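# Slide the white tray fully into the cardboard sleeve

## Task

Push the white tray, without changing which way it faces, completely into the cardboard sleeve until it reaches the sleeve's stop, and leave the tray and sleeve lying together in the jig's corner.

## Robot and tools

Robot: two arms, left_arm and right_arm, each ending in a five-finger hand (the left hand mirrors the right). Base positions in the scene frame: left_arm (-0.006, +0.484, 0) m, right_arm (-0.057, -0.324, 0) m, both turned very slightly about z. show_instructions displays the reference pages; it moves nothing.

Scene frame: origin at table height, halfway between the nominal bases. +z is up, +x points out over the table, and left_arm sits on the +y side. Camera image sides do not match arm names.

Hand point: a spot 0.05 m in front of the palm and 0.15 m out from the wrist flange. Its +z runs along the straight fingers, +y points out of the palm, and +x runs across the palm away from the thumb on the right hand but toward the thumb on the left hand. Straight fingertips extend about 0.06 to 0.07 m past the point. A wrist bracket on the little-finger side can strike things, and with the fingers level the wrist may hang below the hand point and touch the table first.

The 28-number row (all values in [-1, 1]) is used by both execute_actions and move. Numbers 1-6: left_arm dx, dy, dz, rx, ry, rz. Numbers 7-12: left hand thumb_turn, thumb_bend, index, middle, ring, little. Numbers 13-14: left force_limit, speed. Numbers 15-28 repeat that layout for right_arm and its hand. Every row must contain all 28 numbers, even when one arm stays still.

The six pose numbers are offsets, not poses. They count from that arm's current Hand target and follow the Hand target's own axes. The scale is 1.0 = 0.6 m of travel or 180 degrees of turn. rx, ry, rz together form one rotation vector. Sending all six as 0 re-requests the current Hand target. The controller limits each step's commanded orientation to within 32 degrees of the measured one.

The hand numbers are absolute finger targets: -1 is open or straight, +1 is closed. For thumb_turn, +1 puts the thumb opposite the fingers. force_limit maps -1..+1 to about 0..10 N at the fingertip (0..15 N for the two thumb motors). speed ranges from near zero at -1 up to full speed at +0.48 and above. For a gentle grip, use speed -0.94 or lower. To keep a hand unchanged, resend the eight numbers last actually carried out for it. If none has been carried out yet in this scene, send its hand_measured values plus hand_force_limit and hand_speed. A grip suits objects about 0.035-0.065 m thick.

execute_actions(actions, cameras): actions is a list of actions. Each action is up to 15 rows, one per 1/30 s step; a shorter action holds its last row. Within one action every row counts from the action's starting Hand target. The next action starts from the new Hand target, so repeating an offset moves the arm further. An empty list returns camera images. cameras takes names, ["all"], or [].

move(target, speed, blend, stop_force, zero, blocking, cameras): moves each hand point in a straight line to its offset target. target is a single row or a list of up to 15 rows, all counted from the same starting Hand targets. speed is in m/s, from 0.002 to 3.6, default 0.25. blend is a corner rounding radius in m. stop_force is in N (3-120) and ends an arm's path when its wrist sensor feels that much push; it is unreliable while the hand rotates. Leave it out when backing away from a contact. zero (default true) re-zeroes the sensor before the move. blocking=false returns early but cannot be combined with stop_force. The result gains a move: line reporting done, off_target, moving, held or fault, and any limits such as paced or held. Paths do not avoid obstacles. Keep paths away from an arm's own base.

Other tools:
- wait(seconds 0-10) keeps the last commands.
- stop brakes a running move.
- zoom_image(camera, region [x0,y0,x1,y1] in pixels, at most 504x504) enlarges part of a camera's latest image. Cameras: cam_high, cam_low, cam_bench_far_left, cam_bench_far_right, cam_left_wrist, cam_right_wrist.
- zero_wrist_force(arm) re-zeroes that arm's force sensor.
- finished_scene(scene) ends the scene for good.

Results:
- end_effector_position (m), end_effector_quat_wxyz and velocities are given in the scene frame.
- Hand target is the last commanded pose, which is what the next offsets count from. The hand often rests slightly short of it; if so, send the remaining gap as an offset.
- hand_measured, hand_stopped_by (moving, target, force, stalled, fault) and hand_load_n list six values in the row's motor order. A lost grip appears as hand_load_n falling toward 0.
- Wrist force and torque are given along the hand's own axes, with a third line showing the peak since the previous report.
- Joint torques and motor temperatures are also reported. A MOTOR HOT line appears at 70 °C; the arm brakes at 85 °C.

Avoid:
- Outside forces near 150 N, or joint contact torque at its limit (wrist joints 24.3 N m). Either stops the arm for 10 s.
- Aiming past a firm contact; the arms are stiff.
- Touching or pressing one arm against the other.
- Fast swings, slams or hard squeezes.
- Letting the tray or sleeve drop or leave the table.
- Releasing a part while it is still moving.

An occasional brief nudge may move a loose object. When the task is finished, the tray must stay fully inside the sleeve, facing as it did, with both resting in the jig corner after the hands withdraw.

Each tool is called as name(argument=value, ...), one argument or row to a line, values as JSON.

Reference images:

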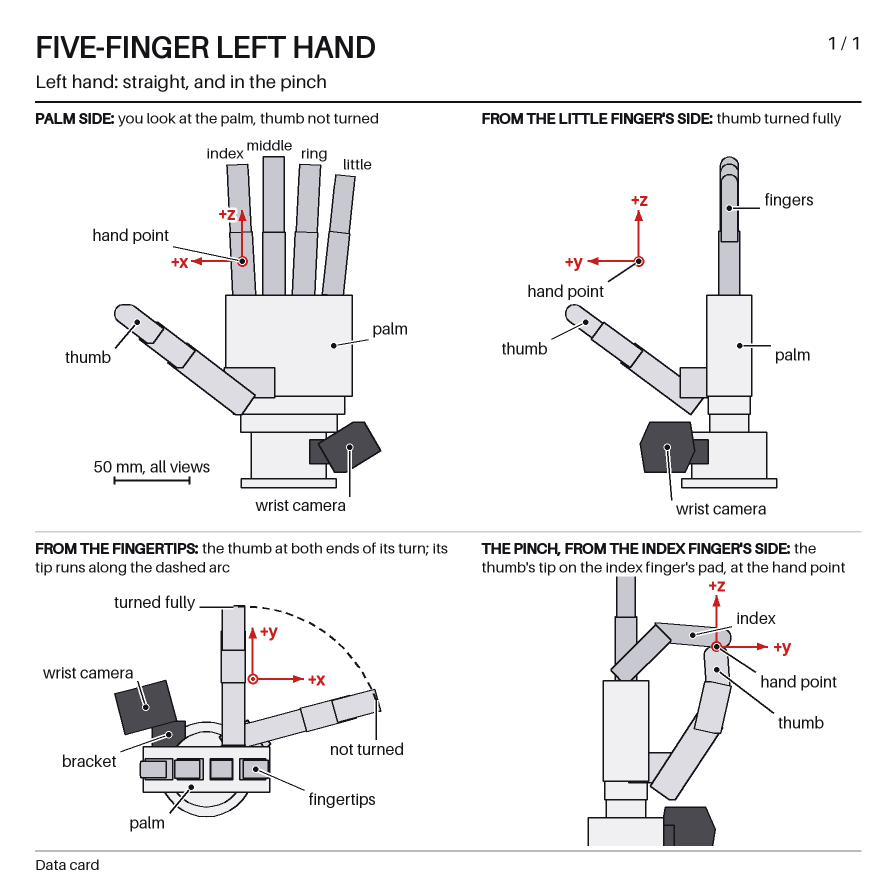

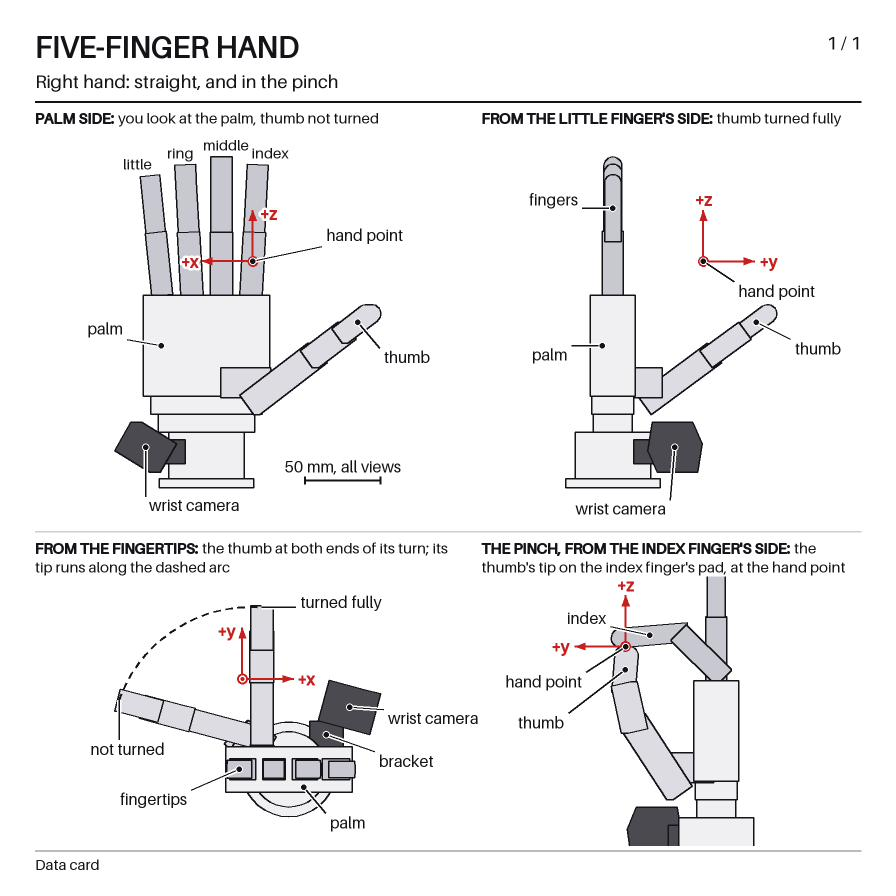

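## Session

execute_actions(
  actions=[],
)

Scene clock: 0.00 s.
left_arm: end_effector_position=(+0.1628, +0.0719, +0.1126) hand_measured=(-1.000, -1.000, -1.000, -1.000, -1.000, -1.000) hand_load_n=(+0.0, +0.0, +0.0, +0.0, +0.0, +0.0) hand_stopped_by=(target, target, target, target, target, target) hand_force_limit=0.00 hand_speed=-0.80 end_effector_quat_wxyz=(-0.136, +0.497, +0.833, -0.204) | right_arm: end_effector_position=(+0.2202, -0.2773, +0.1541) hand_measured=(-1.000, -1.000, -1.000, -1.000, -1.000, -1.000) hand_load_n=(+0.0, +0.0, +0.0, +0.0, +0.0, +0.0) hand_stopped_by=(target, target, target, target, target, target) hand_force_limit=0.00 hand_speed=-0.80 end_effector_quat_wxyz=(-0.025, -0.662, +0.748, +0.041)
Joint positions: left_arm=[2.371 -2.103 -1.537 1.876 -1.112 -1.206] | right_arm=[-0.395 -1.366 1.876 1.157 1.578 -3.399]
Joint velocities: within noise
Joint torques (N m): no reading
Motor temperatures (°C): left_arm=[34 34 31 41 43 44] | right_arm=[35 39 32 41 35 42]
Wrist force (N): no reading
Wrist torque (N m): no reading
Wrist force, peak (N): no reading
Hand target: left_arm +0.1628, +0.0719, +0.1126; -0.136, +0.497, +0.833, -0.204 | right_arm +0.2202, -0.2773, +0.1541; -0.025, -0.662, +0.748, +0.041
camera_calibration:
cam_left_wrist: T_world_to_cam=[[-0.887611, -0.136596, 0.439873, 0.11308], [0.0532352, 0.918188, 0.392551, -0.125319], [-0.457507, 0.37185, -0.807722, 0.257598], [0, 0, 0, 1]] pos_world=[0.224896, 0.0347249, 0.207521]
cam_right_wrist: T_world_to_cam=[[-0.986973, -0.141308, 0.0769207, 0.164004], [-0.0736852, 0.822027, 0.564661, 0.156367], [-0.143022, 0.551637, -0.821731, 0.425287], [0, 0, 0, 1]] pos_world=[0.234215, -0.339967, 0.248561]

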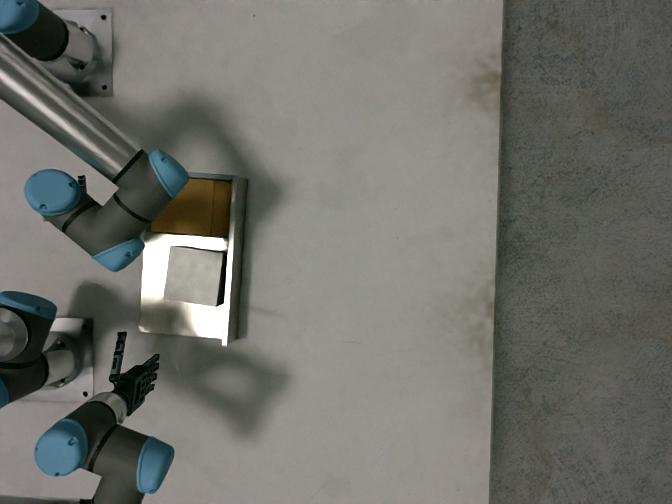

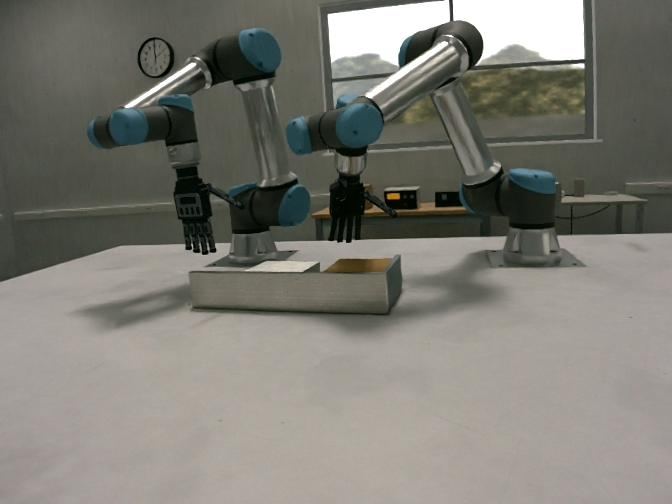

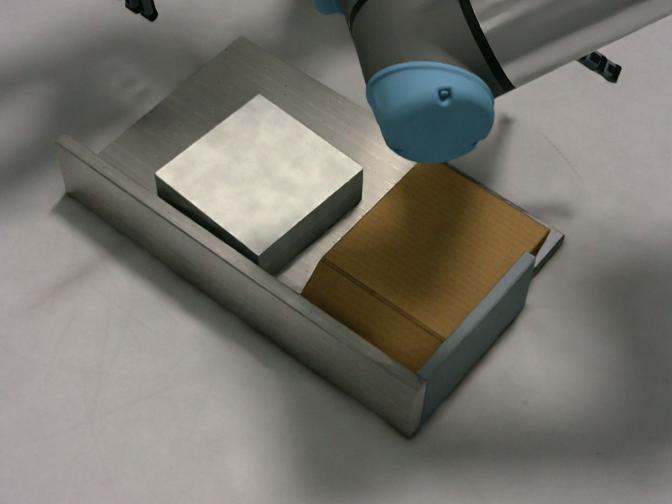

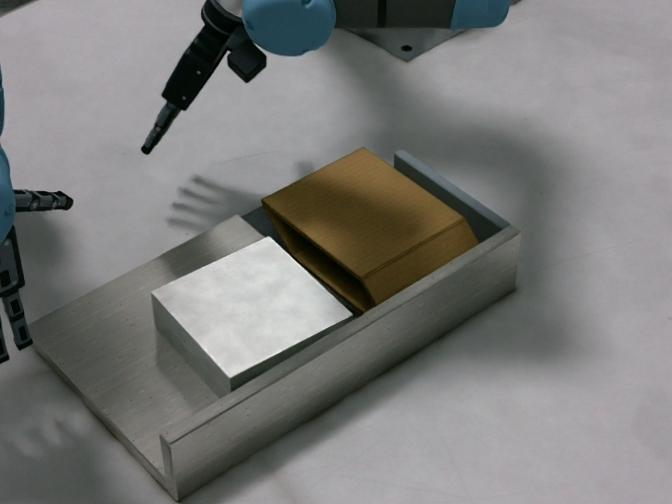

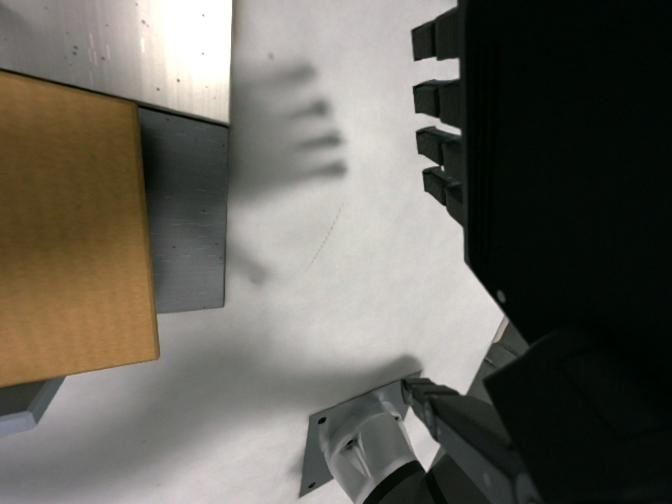

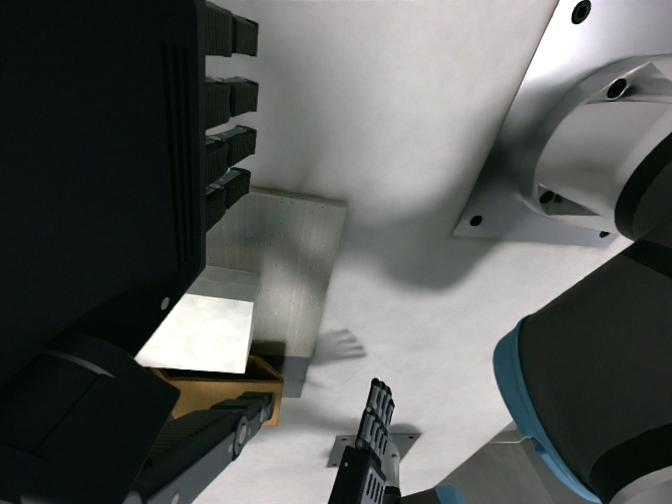

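zoom_image(
  camera="cam_high",
  region=[120, 160, 270, 350],
)

zoom_image(
  camera="cam_bench_far_left",
  region=[40, 30, 400, 310],
)

zoom_image(
  camera="cam_bench_far_left",
  region=[240, 130, 600, 450],
)

zoom_image(
  camera="cam_bench_far_right",
  region=[120, 130, 540, 504],
)

Scaled by 2.653.

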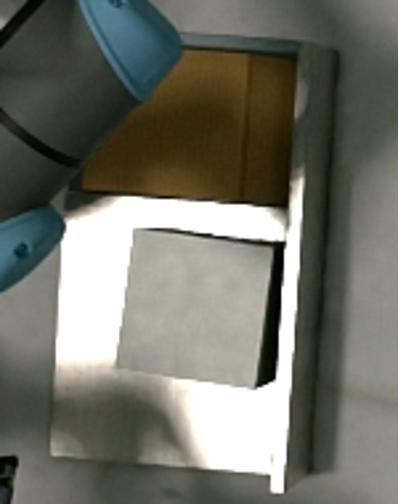

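Scaled by 1.400.

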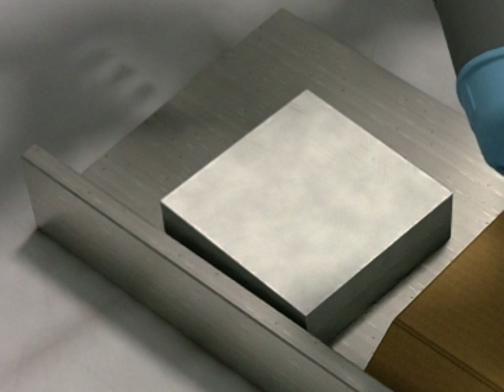

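Scaled by 1.400.

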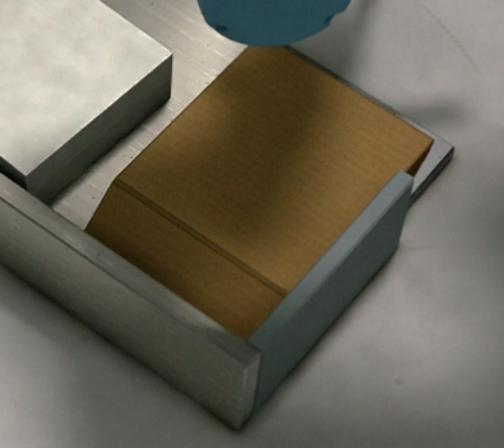

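Scaled by 1.200.

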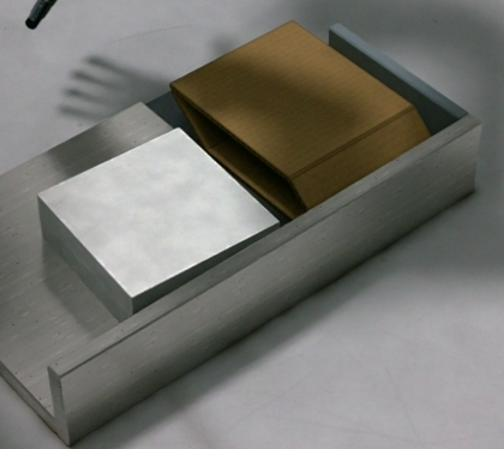

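move(
  target=[
    [0.197,0.0503,-0.2688,-0.1551,0.035,0.1689,-1,-1,-1,-1,-1,-1,0,-0.8, -0.1288,0.0215,-0.056,0.0283,-0.0182,0.4764,-1,-1,-1,-1,-1,-1,0,-0.8],
    [0.197,0.0503,-0.2688,-0.1551,0.035,0.1689,-1,-1,-1,-1,-1,-1,0,-0.8, -0.2858,-0.0932,-0.064,0.01,-0.046,0.9771,-1,-1,-1,-1,-1,-1,0,-0.8],
    [0.197,0.0503,-0.2688,-0.1551,0.035,0.1689,-1,-1,-1,-1,-1,-1,0,-0.8, -0.2835,-0.1065,0.0753,0.01,-0.046,0.9771,-1,-1,-1,-1,-1,-1,0,-0.8],
  ],
  speed=[0.25,0.25,0.12],
  blend=[0.02,0.02,0],
  cameras=["all"],
)

Scene clock: 167.70 s.
left_arm: end_effector_position=(+0.1999, +0.2219, +0.2430) hand_measured=(-1.000, -1.000, -1.000, -1.000, -1.000, -1.000) hand_load_n=(+0.0, +0.0, +0.0, +0.0, +0.0, +0.0) hand_stopped_by=(target, target, target, target, target, target) hand_force_limit=0.00 hand_speed=-0.80 end_effector_quat_wxyz=(-0.001, +0.724, +0.690, -0.001) | right_arm: end_effector_position=(+0.3001, -0.1150, +0.1061) hand_measured=(-1.000, -1.000, -1.000, -1.000, -1.000, -1.000) hand_load_n=(+0.0, +0.0, +0.0, +0.0, +0.0, +0.0) hand_stopped_by=(target, target, target, target, target, target) hand_force_limit=0.00 hand_speed=-0.80 end_effector_quat_wxyz=(+0.000, +0.726, +0.688, +0.000)
Joint positions: left_arm=[2.443 -1.606 -1.777 1.812 -1.57 -0.637] | right_arm=[0.315 -1.26 1.828 1.003 1.571 0.384]
Joint torques (N m): left_arm=[8.49 23.48 6.88 -0.03 -2.14 1.71] | right_arm=[10.76 -14.57 -7.36 1.28 1.66 2.28]
Wrist force (N): left_arm=[0.2 -1.6 0.2] | right_arm=[-0.3 0.4 -0.2]
Wrist torque (N m): left_arm=[-0.22 -0.02 0.09] | right_arm=[0.05 0.04 -0.10]
Wrist force, peak (N): left_arm=[0.2 -1.7 0.6] | right_arm=[0.3 0.6 -0.7]
Hand target: left_arm +0.1999, +0.2219, +0.2430; -0.001, +0.724, +0.690, -0.001 | right_arm +0.3001, -0.1150, +0.1060; +0.000, +0.726, +0.688, +0.000
Off the commanded pose: left_arm 0.000 m, 0 deg | right_arm 0.000 m, 0 deg.
move: done
camera_calibration:
cam_left_wrist: T_world_to_cam=[[-0.936088, 0.351205, -0.0198784, 0.122225], [0.2818, 0.782523, 0.5552, -0.371314], [0.210544, 0.514114, -0.831479, 0.164817], [0, 0, 0, 1]] pos_world=[0.184349, 0.162901, 0.345625]
cam_right_wrist: T_world_to_cam=[[0.978122, 0.207816, -0.0094633, -0.270893], [0.180913, -0.827279, 0.531865, -0.2066], [0.102701, -0.521941, -0.846776, 0.113235], [0, 0, 0, 1]] pos_world=[0.290713, -0.0555178, 0.203204]

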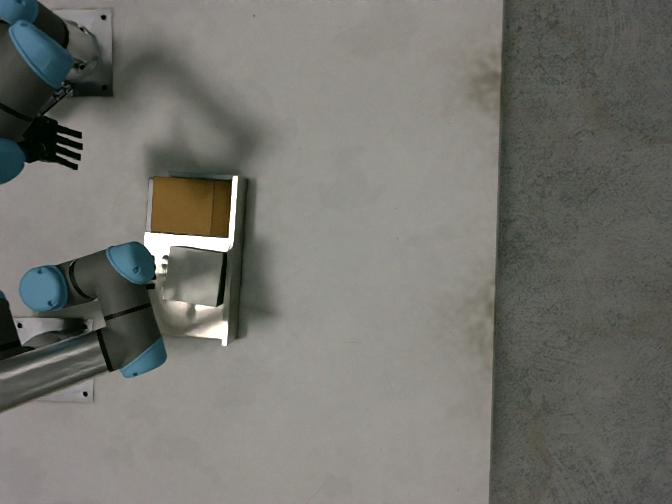

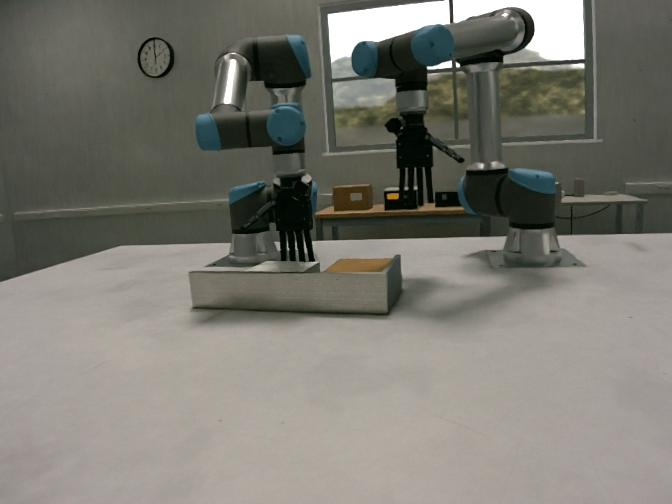

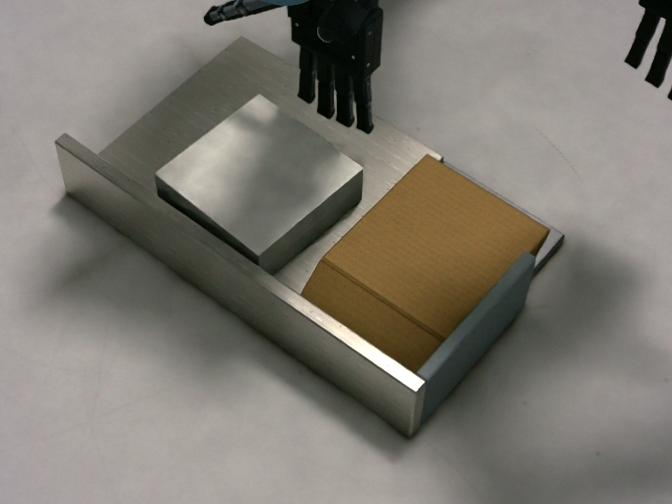

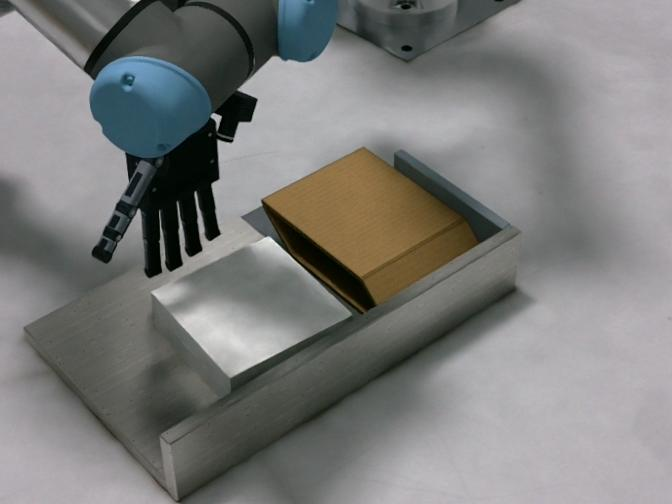

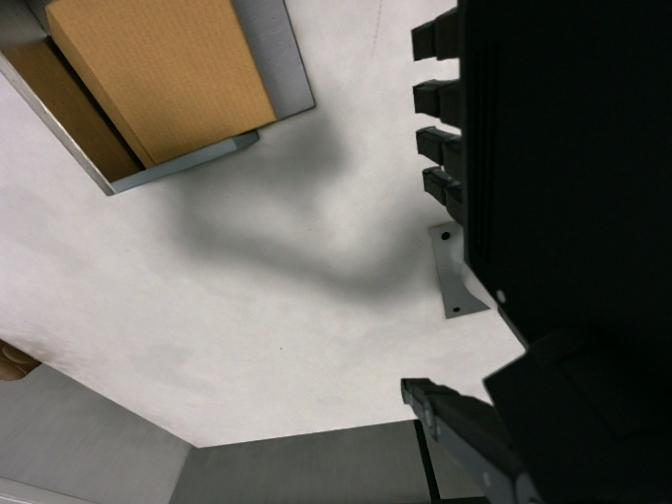

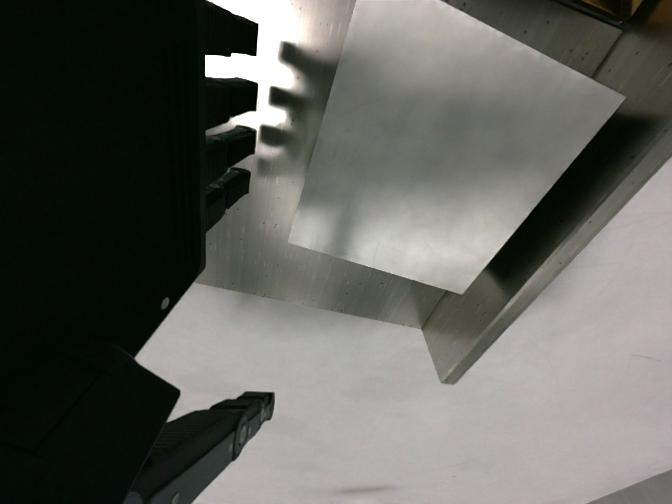

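move(
  target=[0,0,0,0,0,0,-1,-1,-1,-1,-1,-1,0,-0.8, 0,0.0767,0,0,0,0,-1,-1,-1,-1,-1,-1,0,-0.8],
  speed=0.04,
  stop_force=10,
  cameras=["cam_high","cam_bench_far_left","cam_right_wrist"],
)

zoom_image(
  camera="cam_high",
  region=[130, 160, 270, 350],
)

Scene clock: 205.77 s.
left_arm: end_effector_position=(+0.1999, +0.2219, +0.2430) hand_measured=(-1.000, -1.000, -1.000, -1.000, -1.000, -1.000) hand_load_n=(+0.0, +0.0, +0.0, +0.0, +0.0, +0.0) hand_stopped_by=(target, target, target, target, target, target) hand_force_limit=0.00 hand_speed=-0.80 end_effector_quat_wxyz=(-0.001, +0.724, +0.690, -0.001) | right_arm: end_effector_position=(+0.3461, -0.1175, +0.1060) hand_measured=(-1.000, -1.000, -1.000, -1.000, -1.000, -1.000) hand_load_n=(+0.0, +0.0, +0.0, +0.0, +0.0, +0.0) hand_stopped_by=(target, target, target, target, target, target) hand_force_limit=0.00 hand_speed=-0.80 end_effector_quat_wxyz=(+0.000, +0.726, +0.688, +0.000)
Joint positions: left_arm=[2.443 -1.606 -1.777 1.812 -1.57 -0.637] | right_arm=[0.272 -1.184 1.718 1.036 1.571 0.341]
Joint torques (N m): left_arm=[8.03 23.44 6.68 -0.11 -2.1 1.52] | right_arm=[-8.81 -18.36 -25.94 3.16 -0.7 -2.79]
Wrist force (N): left_arm=[0.2 -1.5 0.3] | right_arm=[-0.8 -1.6 -0.2]
Wrist torque (N m): left_arm=[-0.21 -0.01 0.09] | right_arm=[0.13 -0.03 0.04]
Wrist force, peak (N): left_arm=[0.3 -1.7 0.4] | right_arm=[-1.0 -2.3 -0.1]
Hand target: left_arm +0.1999, +0.2219, +0.2430; -0.001, +0.724, +0.690, -0.001 | right_arm +0.3461, -0.1175, +0.1060; +0.000, +0.726, +0.688, +0.000
Off the commanded pose: left_arm 0.000 m, 0 deg | right_arm 0.000 m, 0 deg.
move: done
camera_calibration:
cam_right_wrist: T_world_to_cam=[[0.978122, 0.207816, -0.0094633, -0.315367], [0.180913, -0.827279, 0.531865, -0.21699], [0.102701, -0.521941, -0.846776, 0.107206], [0, 0, 0, 1]] pos_world=[0.336713, -0.0580178, 0.203204]
Images, in order (width x height): cam_high 672x504, cam_bench_far_left 672x504, cam_right_wrist 672x504.

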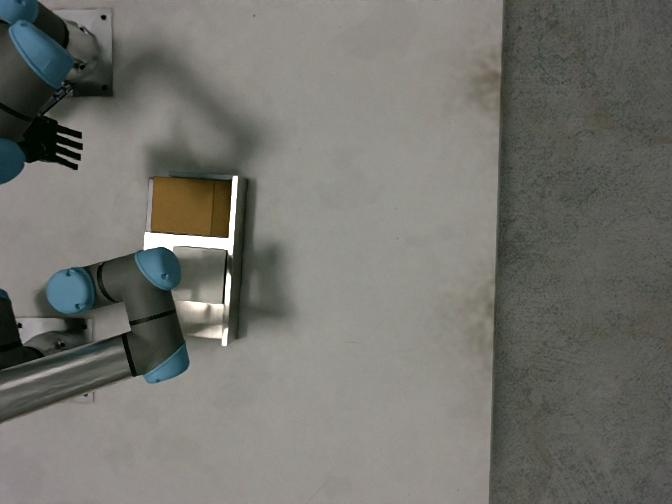

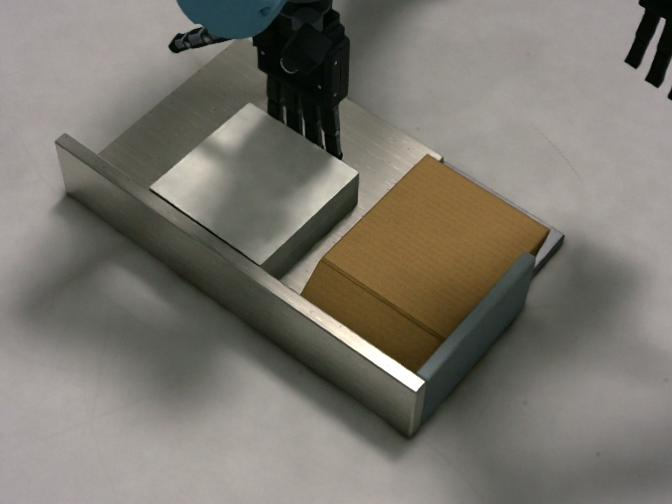

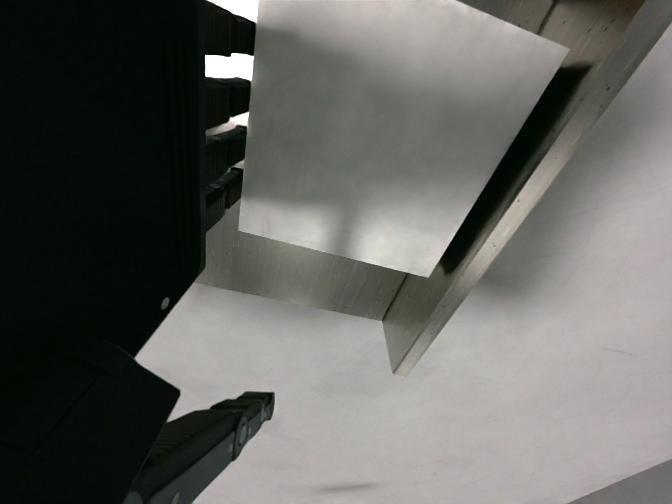

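Scaled by 2.653.

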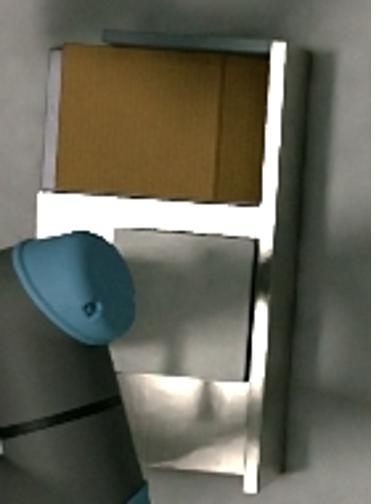

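move(
  target=[
    [0,0,0,0,0,0,-1,-1,-1,-1,-1,-1,0,-0.8, 0,-0.08,0,0,0,0,-1,-1,-1,-1,-1,-1,0,-0.8],
    [0,0,0,0,0,0,-1,-1,-1,-1,-1,-1,0,-0.8, -0.0756,-0.0964,-0.1067,0,0,0,-1,-1,-1,-1,-1,-1,0,-0.8],
    [0,0,0,0,0,0,-1,-1,-1,-1,-1,-1,0,-0.8, -0.1919,0.086,-0.1167,0,0,-0.5,-1,-1,-1,-1,-1,-1,0,-0.8],
    [-0.1275,0.123,0.205,0,0,0,-1,-1,-1,-1,-1,-1,0,-0.8, -0.1919,0.086,0,0,0,-0.5,-1,-1,-1,-1,-1,-1,0,-0.8],
  ],
  speed=[0.12,0.2,0.3,0.12],
  blend=[0.01,0.02,0.01,0],
  cameras=["cam_high","cam_bench_far_left","cam_bench_far_right","cam_left_wrist","cam_right_wrist"],
)

Scene clock: 261.00 s.
left_arm: end_effector_position=(+0.2697, +0.1420, +0.1199) hand_measured=(-1.000, -1.000, -1.000, -1.000, -1.000, -1.000) hand_load_n=(+0.0, +0.0, +0.0, +0.0, +0.0, +0.0) hand_stopped_by=(target, target, target, target, target, target) hand_force_limit=0.00 hand_speed=-0.80 end_effector_quat_wxyz=(-0.001, +0.724, +0.690, -0.001) | right_arm: end_effector_position=(+0.3914, -0.2353, +0.1061) hand_measured=(-1.000, -1.000, -1.000, -1.000, -1.000, -1.000) hand_load_n=(+0.0, +0.0, +0.0, +0.0, +0.0, +0.0) hand_stopped_by=(target, target, target, target, target, target) hand_force_limit=0.00 hand_speed=-0.80 end_effector_quat_wxyz=(+0.000, +0.027, +1.000, +0.000)
Joint positions: left_arm=[2.4 -1.96 -1.675 2.063 -1.57 -0.681] | right_arm=[-0.269 -1.194 1.734 1.031 1.571 -1.771]
Joint torques (N m): left_arm=[-7.5 24.12 27.93 -0.09 -1.3 -1.45] | right_arm=[-4.46 -18.31 -7.09 1.21 -1.44 -1.69]
Wrist force (N): left_arm=[0.1 -1.6 0.6] | right_arm=[-0.2 0.6 -0.2]
Wrist torque (N m): left_arm=[-0.23 0.03 0.21] | right_arm=[0.08 0.03 0.09]
Wrist force, peak (N): left_arm=[0.6 -1.9 -0.2] | right_arm=[-0.8 -1.9 -0.3]
Hand target: left_arm +0.2697, +0.1420, +0.1199; -0.001, +0.724, +0.690, -0.001 | right_arm +0.3914, -0.2353, +0.1060; +0.000, +0.027, +1.000, +0.000
Off the commanded pose: left_arm 0.000 m, 0 deg | right_arm 0.000 m, 0 deg.
move: done
camera_calibration:
cam_left_wrist: T_world_to_cam=[[-0.936091, 0.351192, -0.0199265, 0.213191], [0.281793, 0.782605, 0.555088, -0.260096], [0.210537, 0.513998, -0.831553, 0.0888708], [0, 0, 0, 1]] pos_world=[0.254149, 0.083002, 0.222525]
cam_right_wrist: T_world_to_cam=[[-0.207819, 0.978118, -0.00986218, 0.310316], [0.827148, 0.181107, 0.532003, -0.338336], [0.522147, 0.102403, -0.846685, 0.0237963], [0, 0, 0, 1]] pos_world=[0.331918, -0.244687, 0.203204]
Images, in order (width x height): cam_high 672x504, cam_bench_far_left 672x504, cam_bench_far_right 672x504, cam_left_wrist 672x504, cam_right_wrist 672x504.

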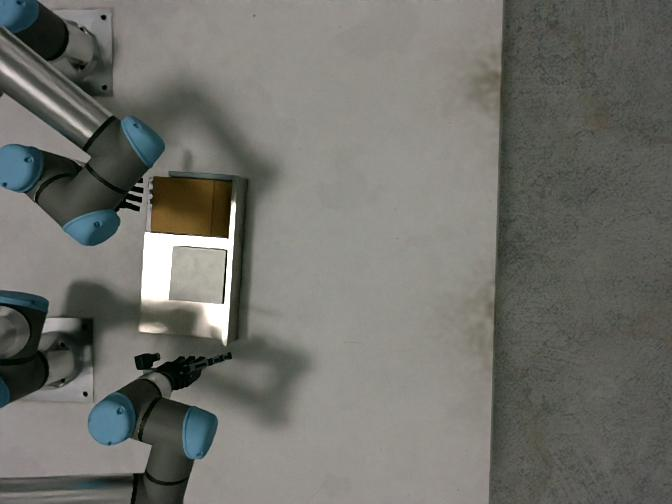

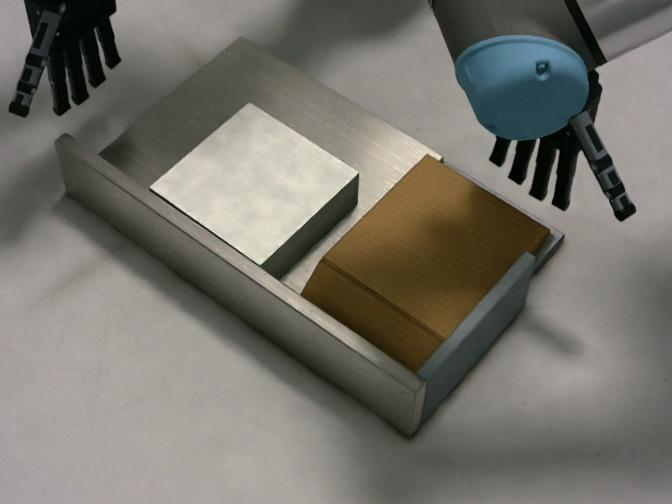

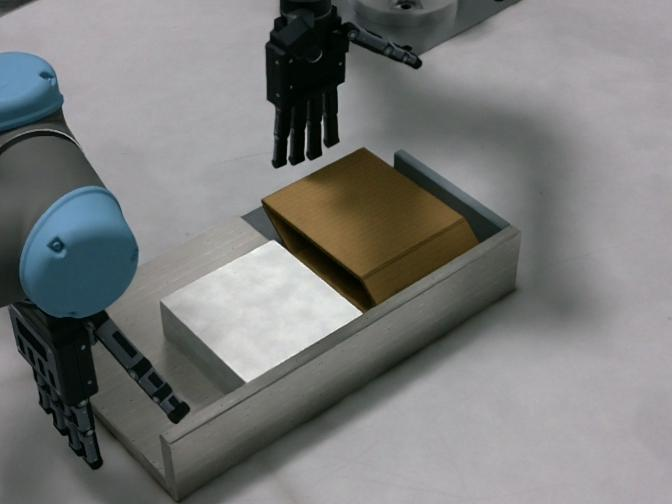

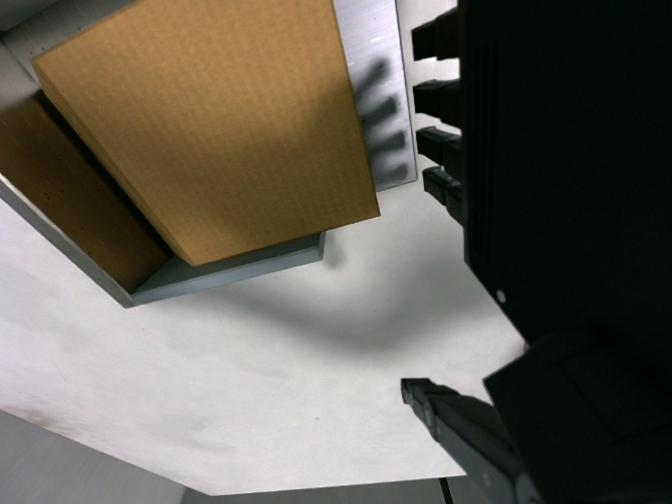

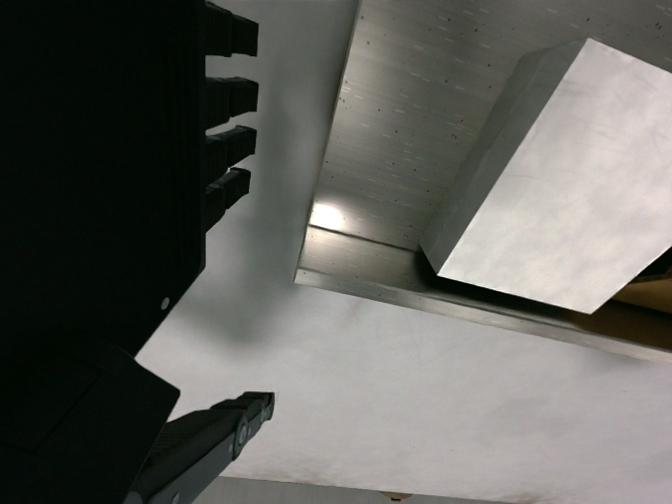

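move(
  target=[
    [0,0.0333,0.01,0,0,0,-1,-1,-1,-1,-1,-1,0,-0.8, 0,0,0,0,0,0,-1,-1,-1,-1,-1,-1,0,-0.8],
    [0,0.0483,0.01,0,0,0,-1,-1,-1,-1,-1,-1,0,-0.8, 0,0,0,0,0,0,-1,-1,-1,-1,-1,-1,0,-0.8],
    [0,0.0638,-0.0047,0,0,0,-1,-1,-1,-1,-1,-1,0,-0.8, 0,0,0,0,0,0,-1,-1,-1,-1,-1,-1,0,-0.8],
    [0,0.0795,-0.0148,0,0,0,-1,-1,-1,-1,-1,-1,0,-0.8, 0,0,0,0,0,0,-1,-1,-1,-1,-1,-1,0,-0.8],
  ],
  speed=0.025,
  blend=[0.003,0.002,0.002,0],
  stop_force=7,
  cameras=["cam_high","cam_bench_far_left","cam_bench_far_right","cam_left_wrist"],
)

Scene clock: 325.80 s.
left_arm: end_effector_position=(+0.3174, +0.1397, +0.1287) hand_measured=(-1.000, -1.000, -1.000, -1.000, -1.000, -1.000) hand_load_n=(+0.0, +0.0, +0.0, +0.0, +0.5, +0.0) hand_stopped_by=(target, target, target, target, target, target) hand_force_limit=0.00 hand_speed=-0.80 end_effector_quat_wxyz=(-0.001, +0.724, +0.690, -0.001) | right_arm: end_effector_position=(+0.3914, -0.2353, +0.1060) hand_measured=(-1.000, -1.000, -1.000, -1.000, -1.000, -1.000) hand_load_n=(+0.0, +0.0, +0.0, +0.0, +0.0, +0.0) hand_stopped_by=(target, target, target, target, target, target) hand_force_limit=0.00 hand_speed=-0.80 end_effector_quat_wxyz=(+0.000, +0.027, +1.000, +0.000)
Joint positions: left_arm=[2.468 -2.012 -1.573 2.012 -1.57 -0.613] | right_arm=[-0.269 -1.194 1.734 1.031 1.571 -1.771]
Joint torques (N m): left_arm=[10.67 24.97 30.41 -2.55 -2.85 1.56] | right_arm=[10.23 -18.64 -7.12 1.14 -1.49 2.13]
Wrist force (N): left_arm=[-0.1 -10.0 -3.8] | right_arm=[-0.2 0.6 -0.3]
Wrist torque (N m): left_arm=[0.22 -0.25 0.42] | right_arm=[0.09 0.05 0.09]
Wrist force, peak (N): left_arm=[-0.4 -10.4 -3.8] | right_arm=[-0.1 0.8 -0.6]
Hand target: left_arm +0.3174, +0.1397, +0.1287; -0.001, +0.724, +0.690, -0.001 | right_arm +0.3914, -0.2353, +0.1060; +0.000, +0.027, +1.000, +0.000
Off the commanded pose: left_arm 0.000 m, 0 deg | right_arm 0.000 m, 0 deg.
move: done
camera_calibration:
cam_left_wrist: T_world_to_cam=[[-0.936088, 0.351205, -0.0198784, 0.258776], [0.2818, 0.782523, 0.5552, -0.276666], [0.210544, 0.514114, -0.831479, 0.0871652], [0, 0, 0, 1]] pos_world=[0.301849, 0.0808012, 0.231225]
Images, in order (width x height): cam_high 672x504, cam_bench_far_left 672x504, cam_bench_far_right 672x504, cam_left_wrist 672x504.

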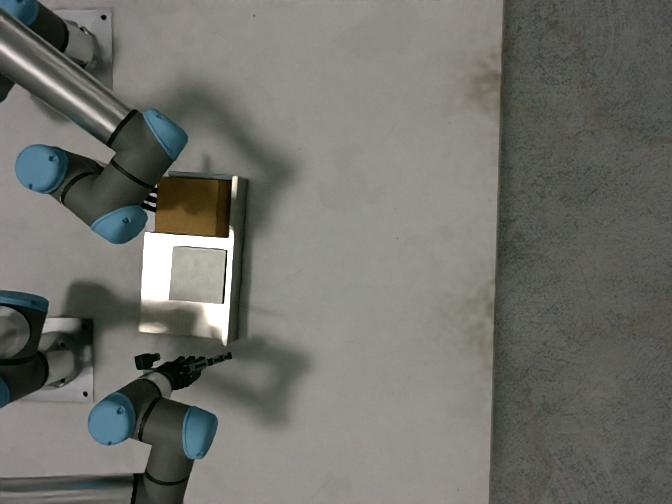

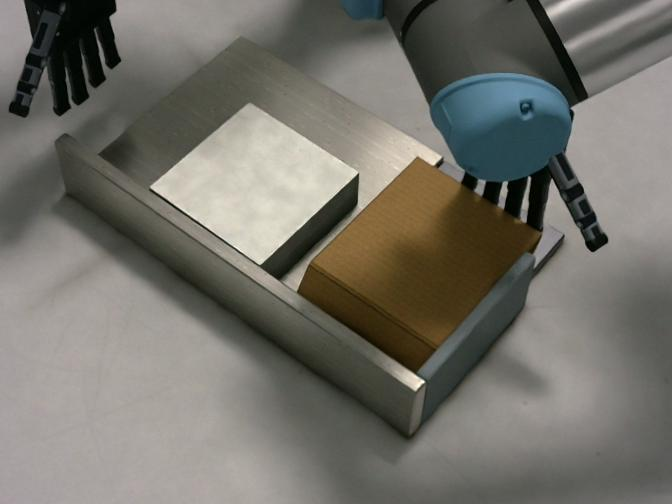

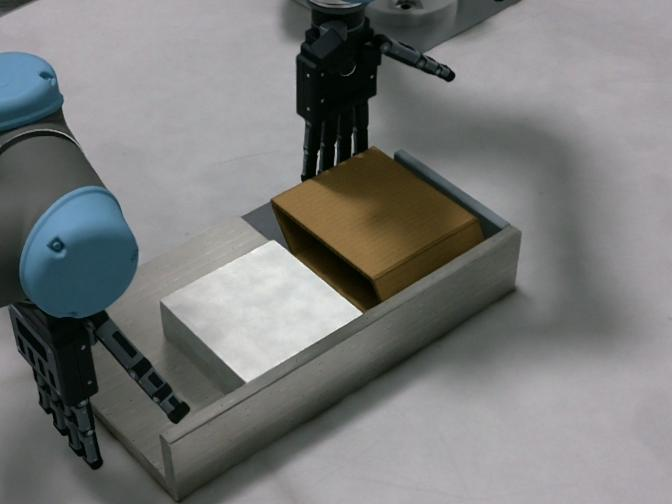

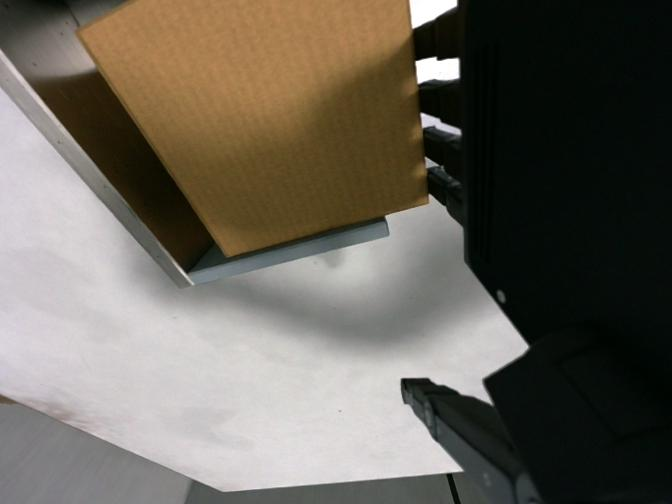

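move(
  target=[
    [0,0.015,-0.01,0,0,0,-1,-1,-1,-1,-1,-1,0,-0.8, 0,0,0,0,0,0,-1,-1,-1,-1,-1,-1,0,-0.8],
    [0,0.03,-0.0158,0,0,0,-1,-1,-1,-1,-1,-1,0,-0.8, 0,0,0,0,0,0,-1,-1,-1,-1,-1,-1,0,-0.8],
    [0,0.045,-0.0183,0,0,0,-1,-1,-1,-1,-1,-1,0,-0.8, 0,0,0,0,0,0,-1,-1,-1,-1,-1,-1,0,-0.8],
    [0,0.0583,-0.0183,0,0,0,-1,-1,-1,-1,-1,-1,0,-0.8, 0,0,0,0,0,0,-1,-1,-1,-1,-1,-1,0,-0.8],
  ],
  speed=0.02,
  blend=[0.002,0.002,0.002,0],
  stop_force=5,
  cameras=["cam_high","cam_bench_far_left","cam_bench_far_right","cam_left_wrist"],
)

zoom_image(
  camera="cam_high",
  region=[130, 160, 270, 350],
)

zoom_image(
  camera="cam_bench_far_right",
  region=[230, 130, 550, 350],
)

Scene clock: 339.07 s.
left_arm: end_effector_position=(+0.3465, +0.1383, +0.1396) hand_measured=(-1.000, -1.000, -1.000, -1.000, -1.000, -1.000) hand_load_n=(+0.0, +0.0, +0.0, +0.5, +1.0, +0.0) hand_stopped_by=(target, target, target, target, target, target) hand_force_limit=0.00 hand_speed=-0.80 end_effector_quat_wxyz=(-0.001, +0.724, +0.690, -0.001) | right_arm: end_effector_position=(+0.3914, -0.2353, +0.1060) hand_measured=(-1.000, -1.000, -1.000, -1.000, -1.000, -1.000) hand_load_n=(+0.0, -0.5, +0.0, +0.0, +0.0, +0.0) hand_stopped_by=(target, target, target, target, target, target) hand_force_limit=0.00 hand_speed=-0.80 end_effector_quat_wxyz=(+0.000, +0.027, +1.000, +0.000)
Joint positions: left_arm=[2.504 -2.043 -1.495 1.965 -1.57 -0.576] | right_arm=[-0.269 -1.194 1.734 1.031 1.571 -1.771]
Joint torques (N m): left_arm=[-2.35 38.67 9.06 2.92 -4.32 -1.65] | right_arm=[9.33 -19.03 -7.3 1.2 -1.57 2.19]
Wrist force (N): left_arm=[-2.2 -14.5 -3.6] | right_arm=[-0.1 0.5 -0.1]
Wrist torque (N m): left_arm=[0.35 -0.36 0.56] | right_arm=[0.07 0.01 0.09]
Wrist force, peak (N): left_arm=[-2.5 -15.4 -3.8] | right_arm=[-0.2 0.7 -0.6]
Hand target: left_arm +0.3465, +0.1383, +0.1396; -0.001, +0.724, +0.690, -0.001 (not the last commanded pose) | right_arm +0.3914, -0.2353, +0.1060; +0.000, +0.027, +1.000, +0.000
Off the commanded pose: left_arm 0.006 m, 0 deg | right_arm 0.000 m, 0 deg.
move: contact (left_arm); path passed 3 of 4 targets
camera_calibration:
cam_left_wrist: T_world_to_cam=[[-0.936095, 0.351178, -0.020008, 0.286759], [0.281705, 0.782541, 0.555222, -0.289798], [0.210639, 0.514104, -0.831462, 0.0907866], [0, 0, 0, 1]] pos_world=[0.330948, 0.0794014, 0.242125]
Images, in order (width x height): cam_high 672x504, cam_bench_far_left 672x504, cam_bench_far_right 672x504, cam_left_wrist 672x504.

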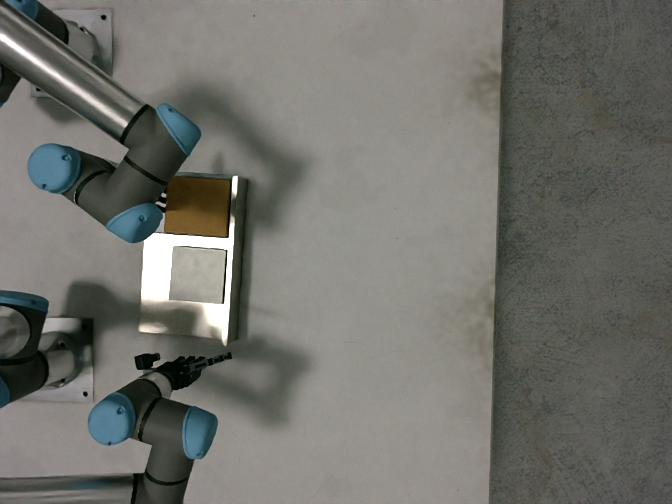

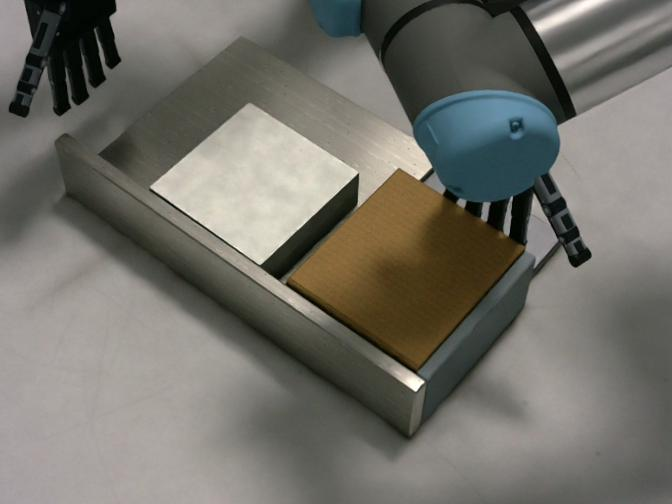

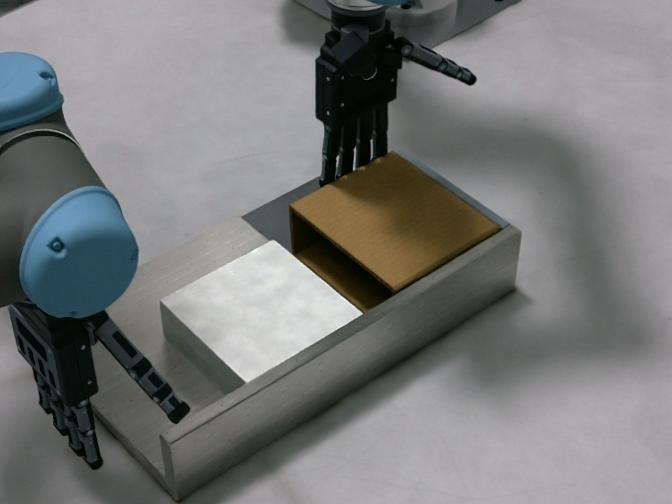

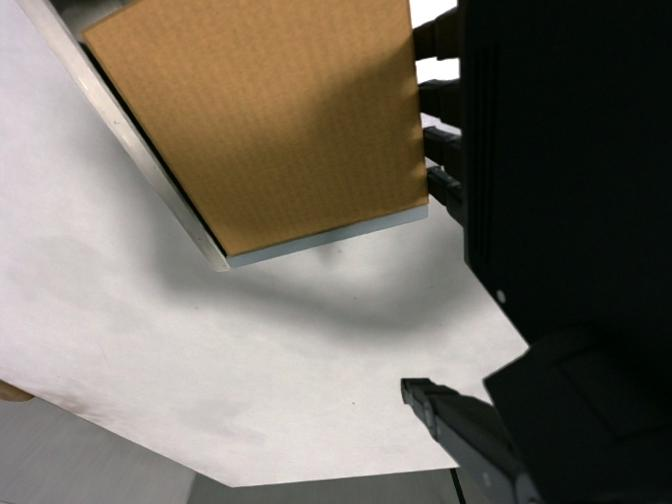

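Scaled by 2.653.

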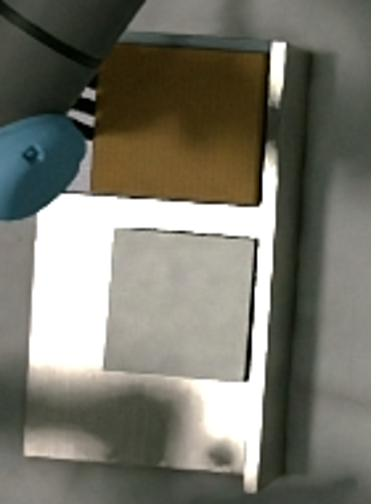

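Scaled by 1.575.

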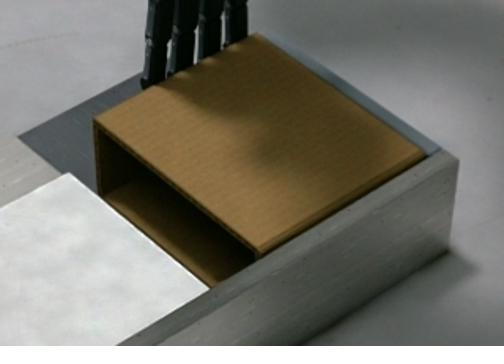

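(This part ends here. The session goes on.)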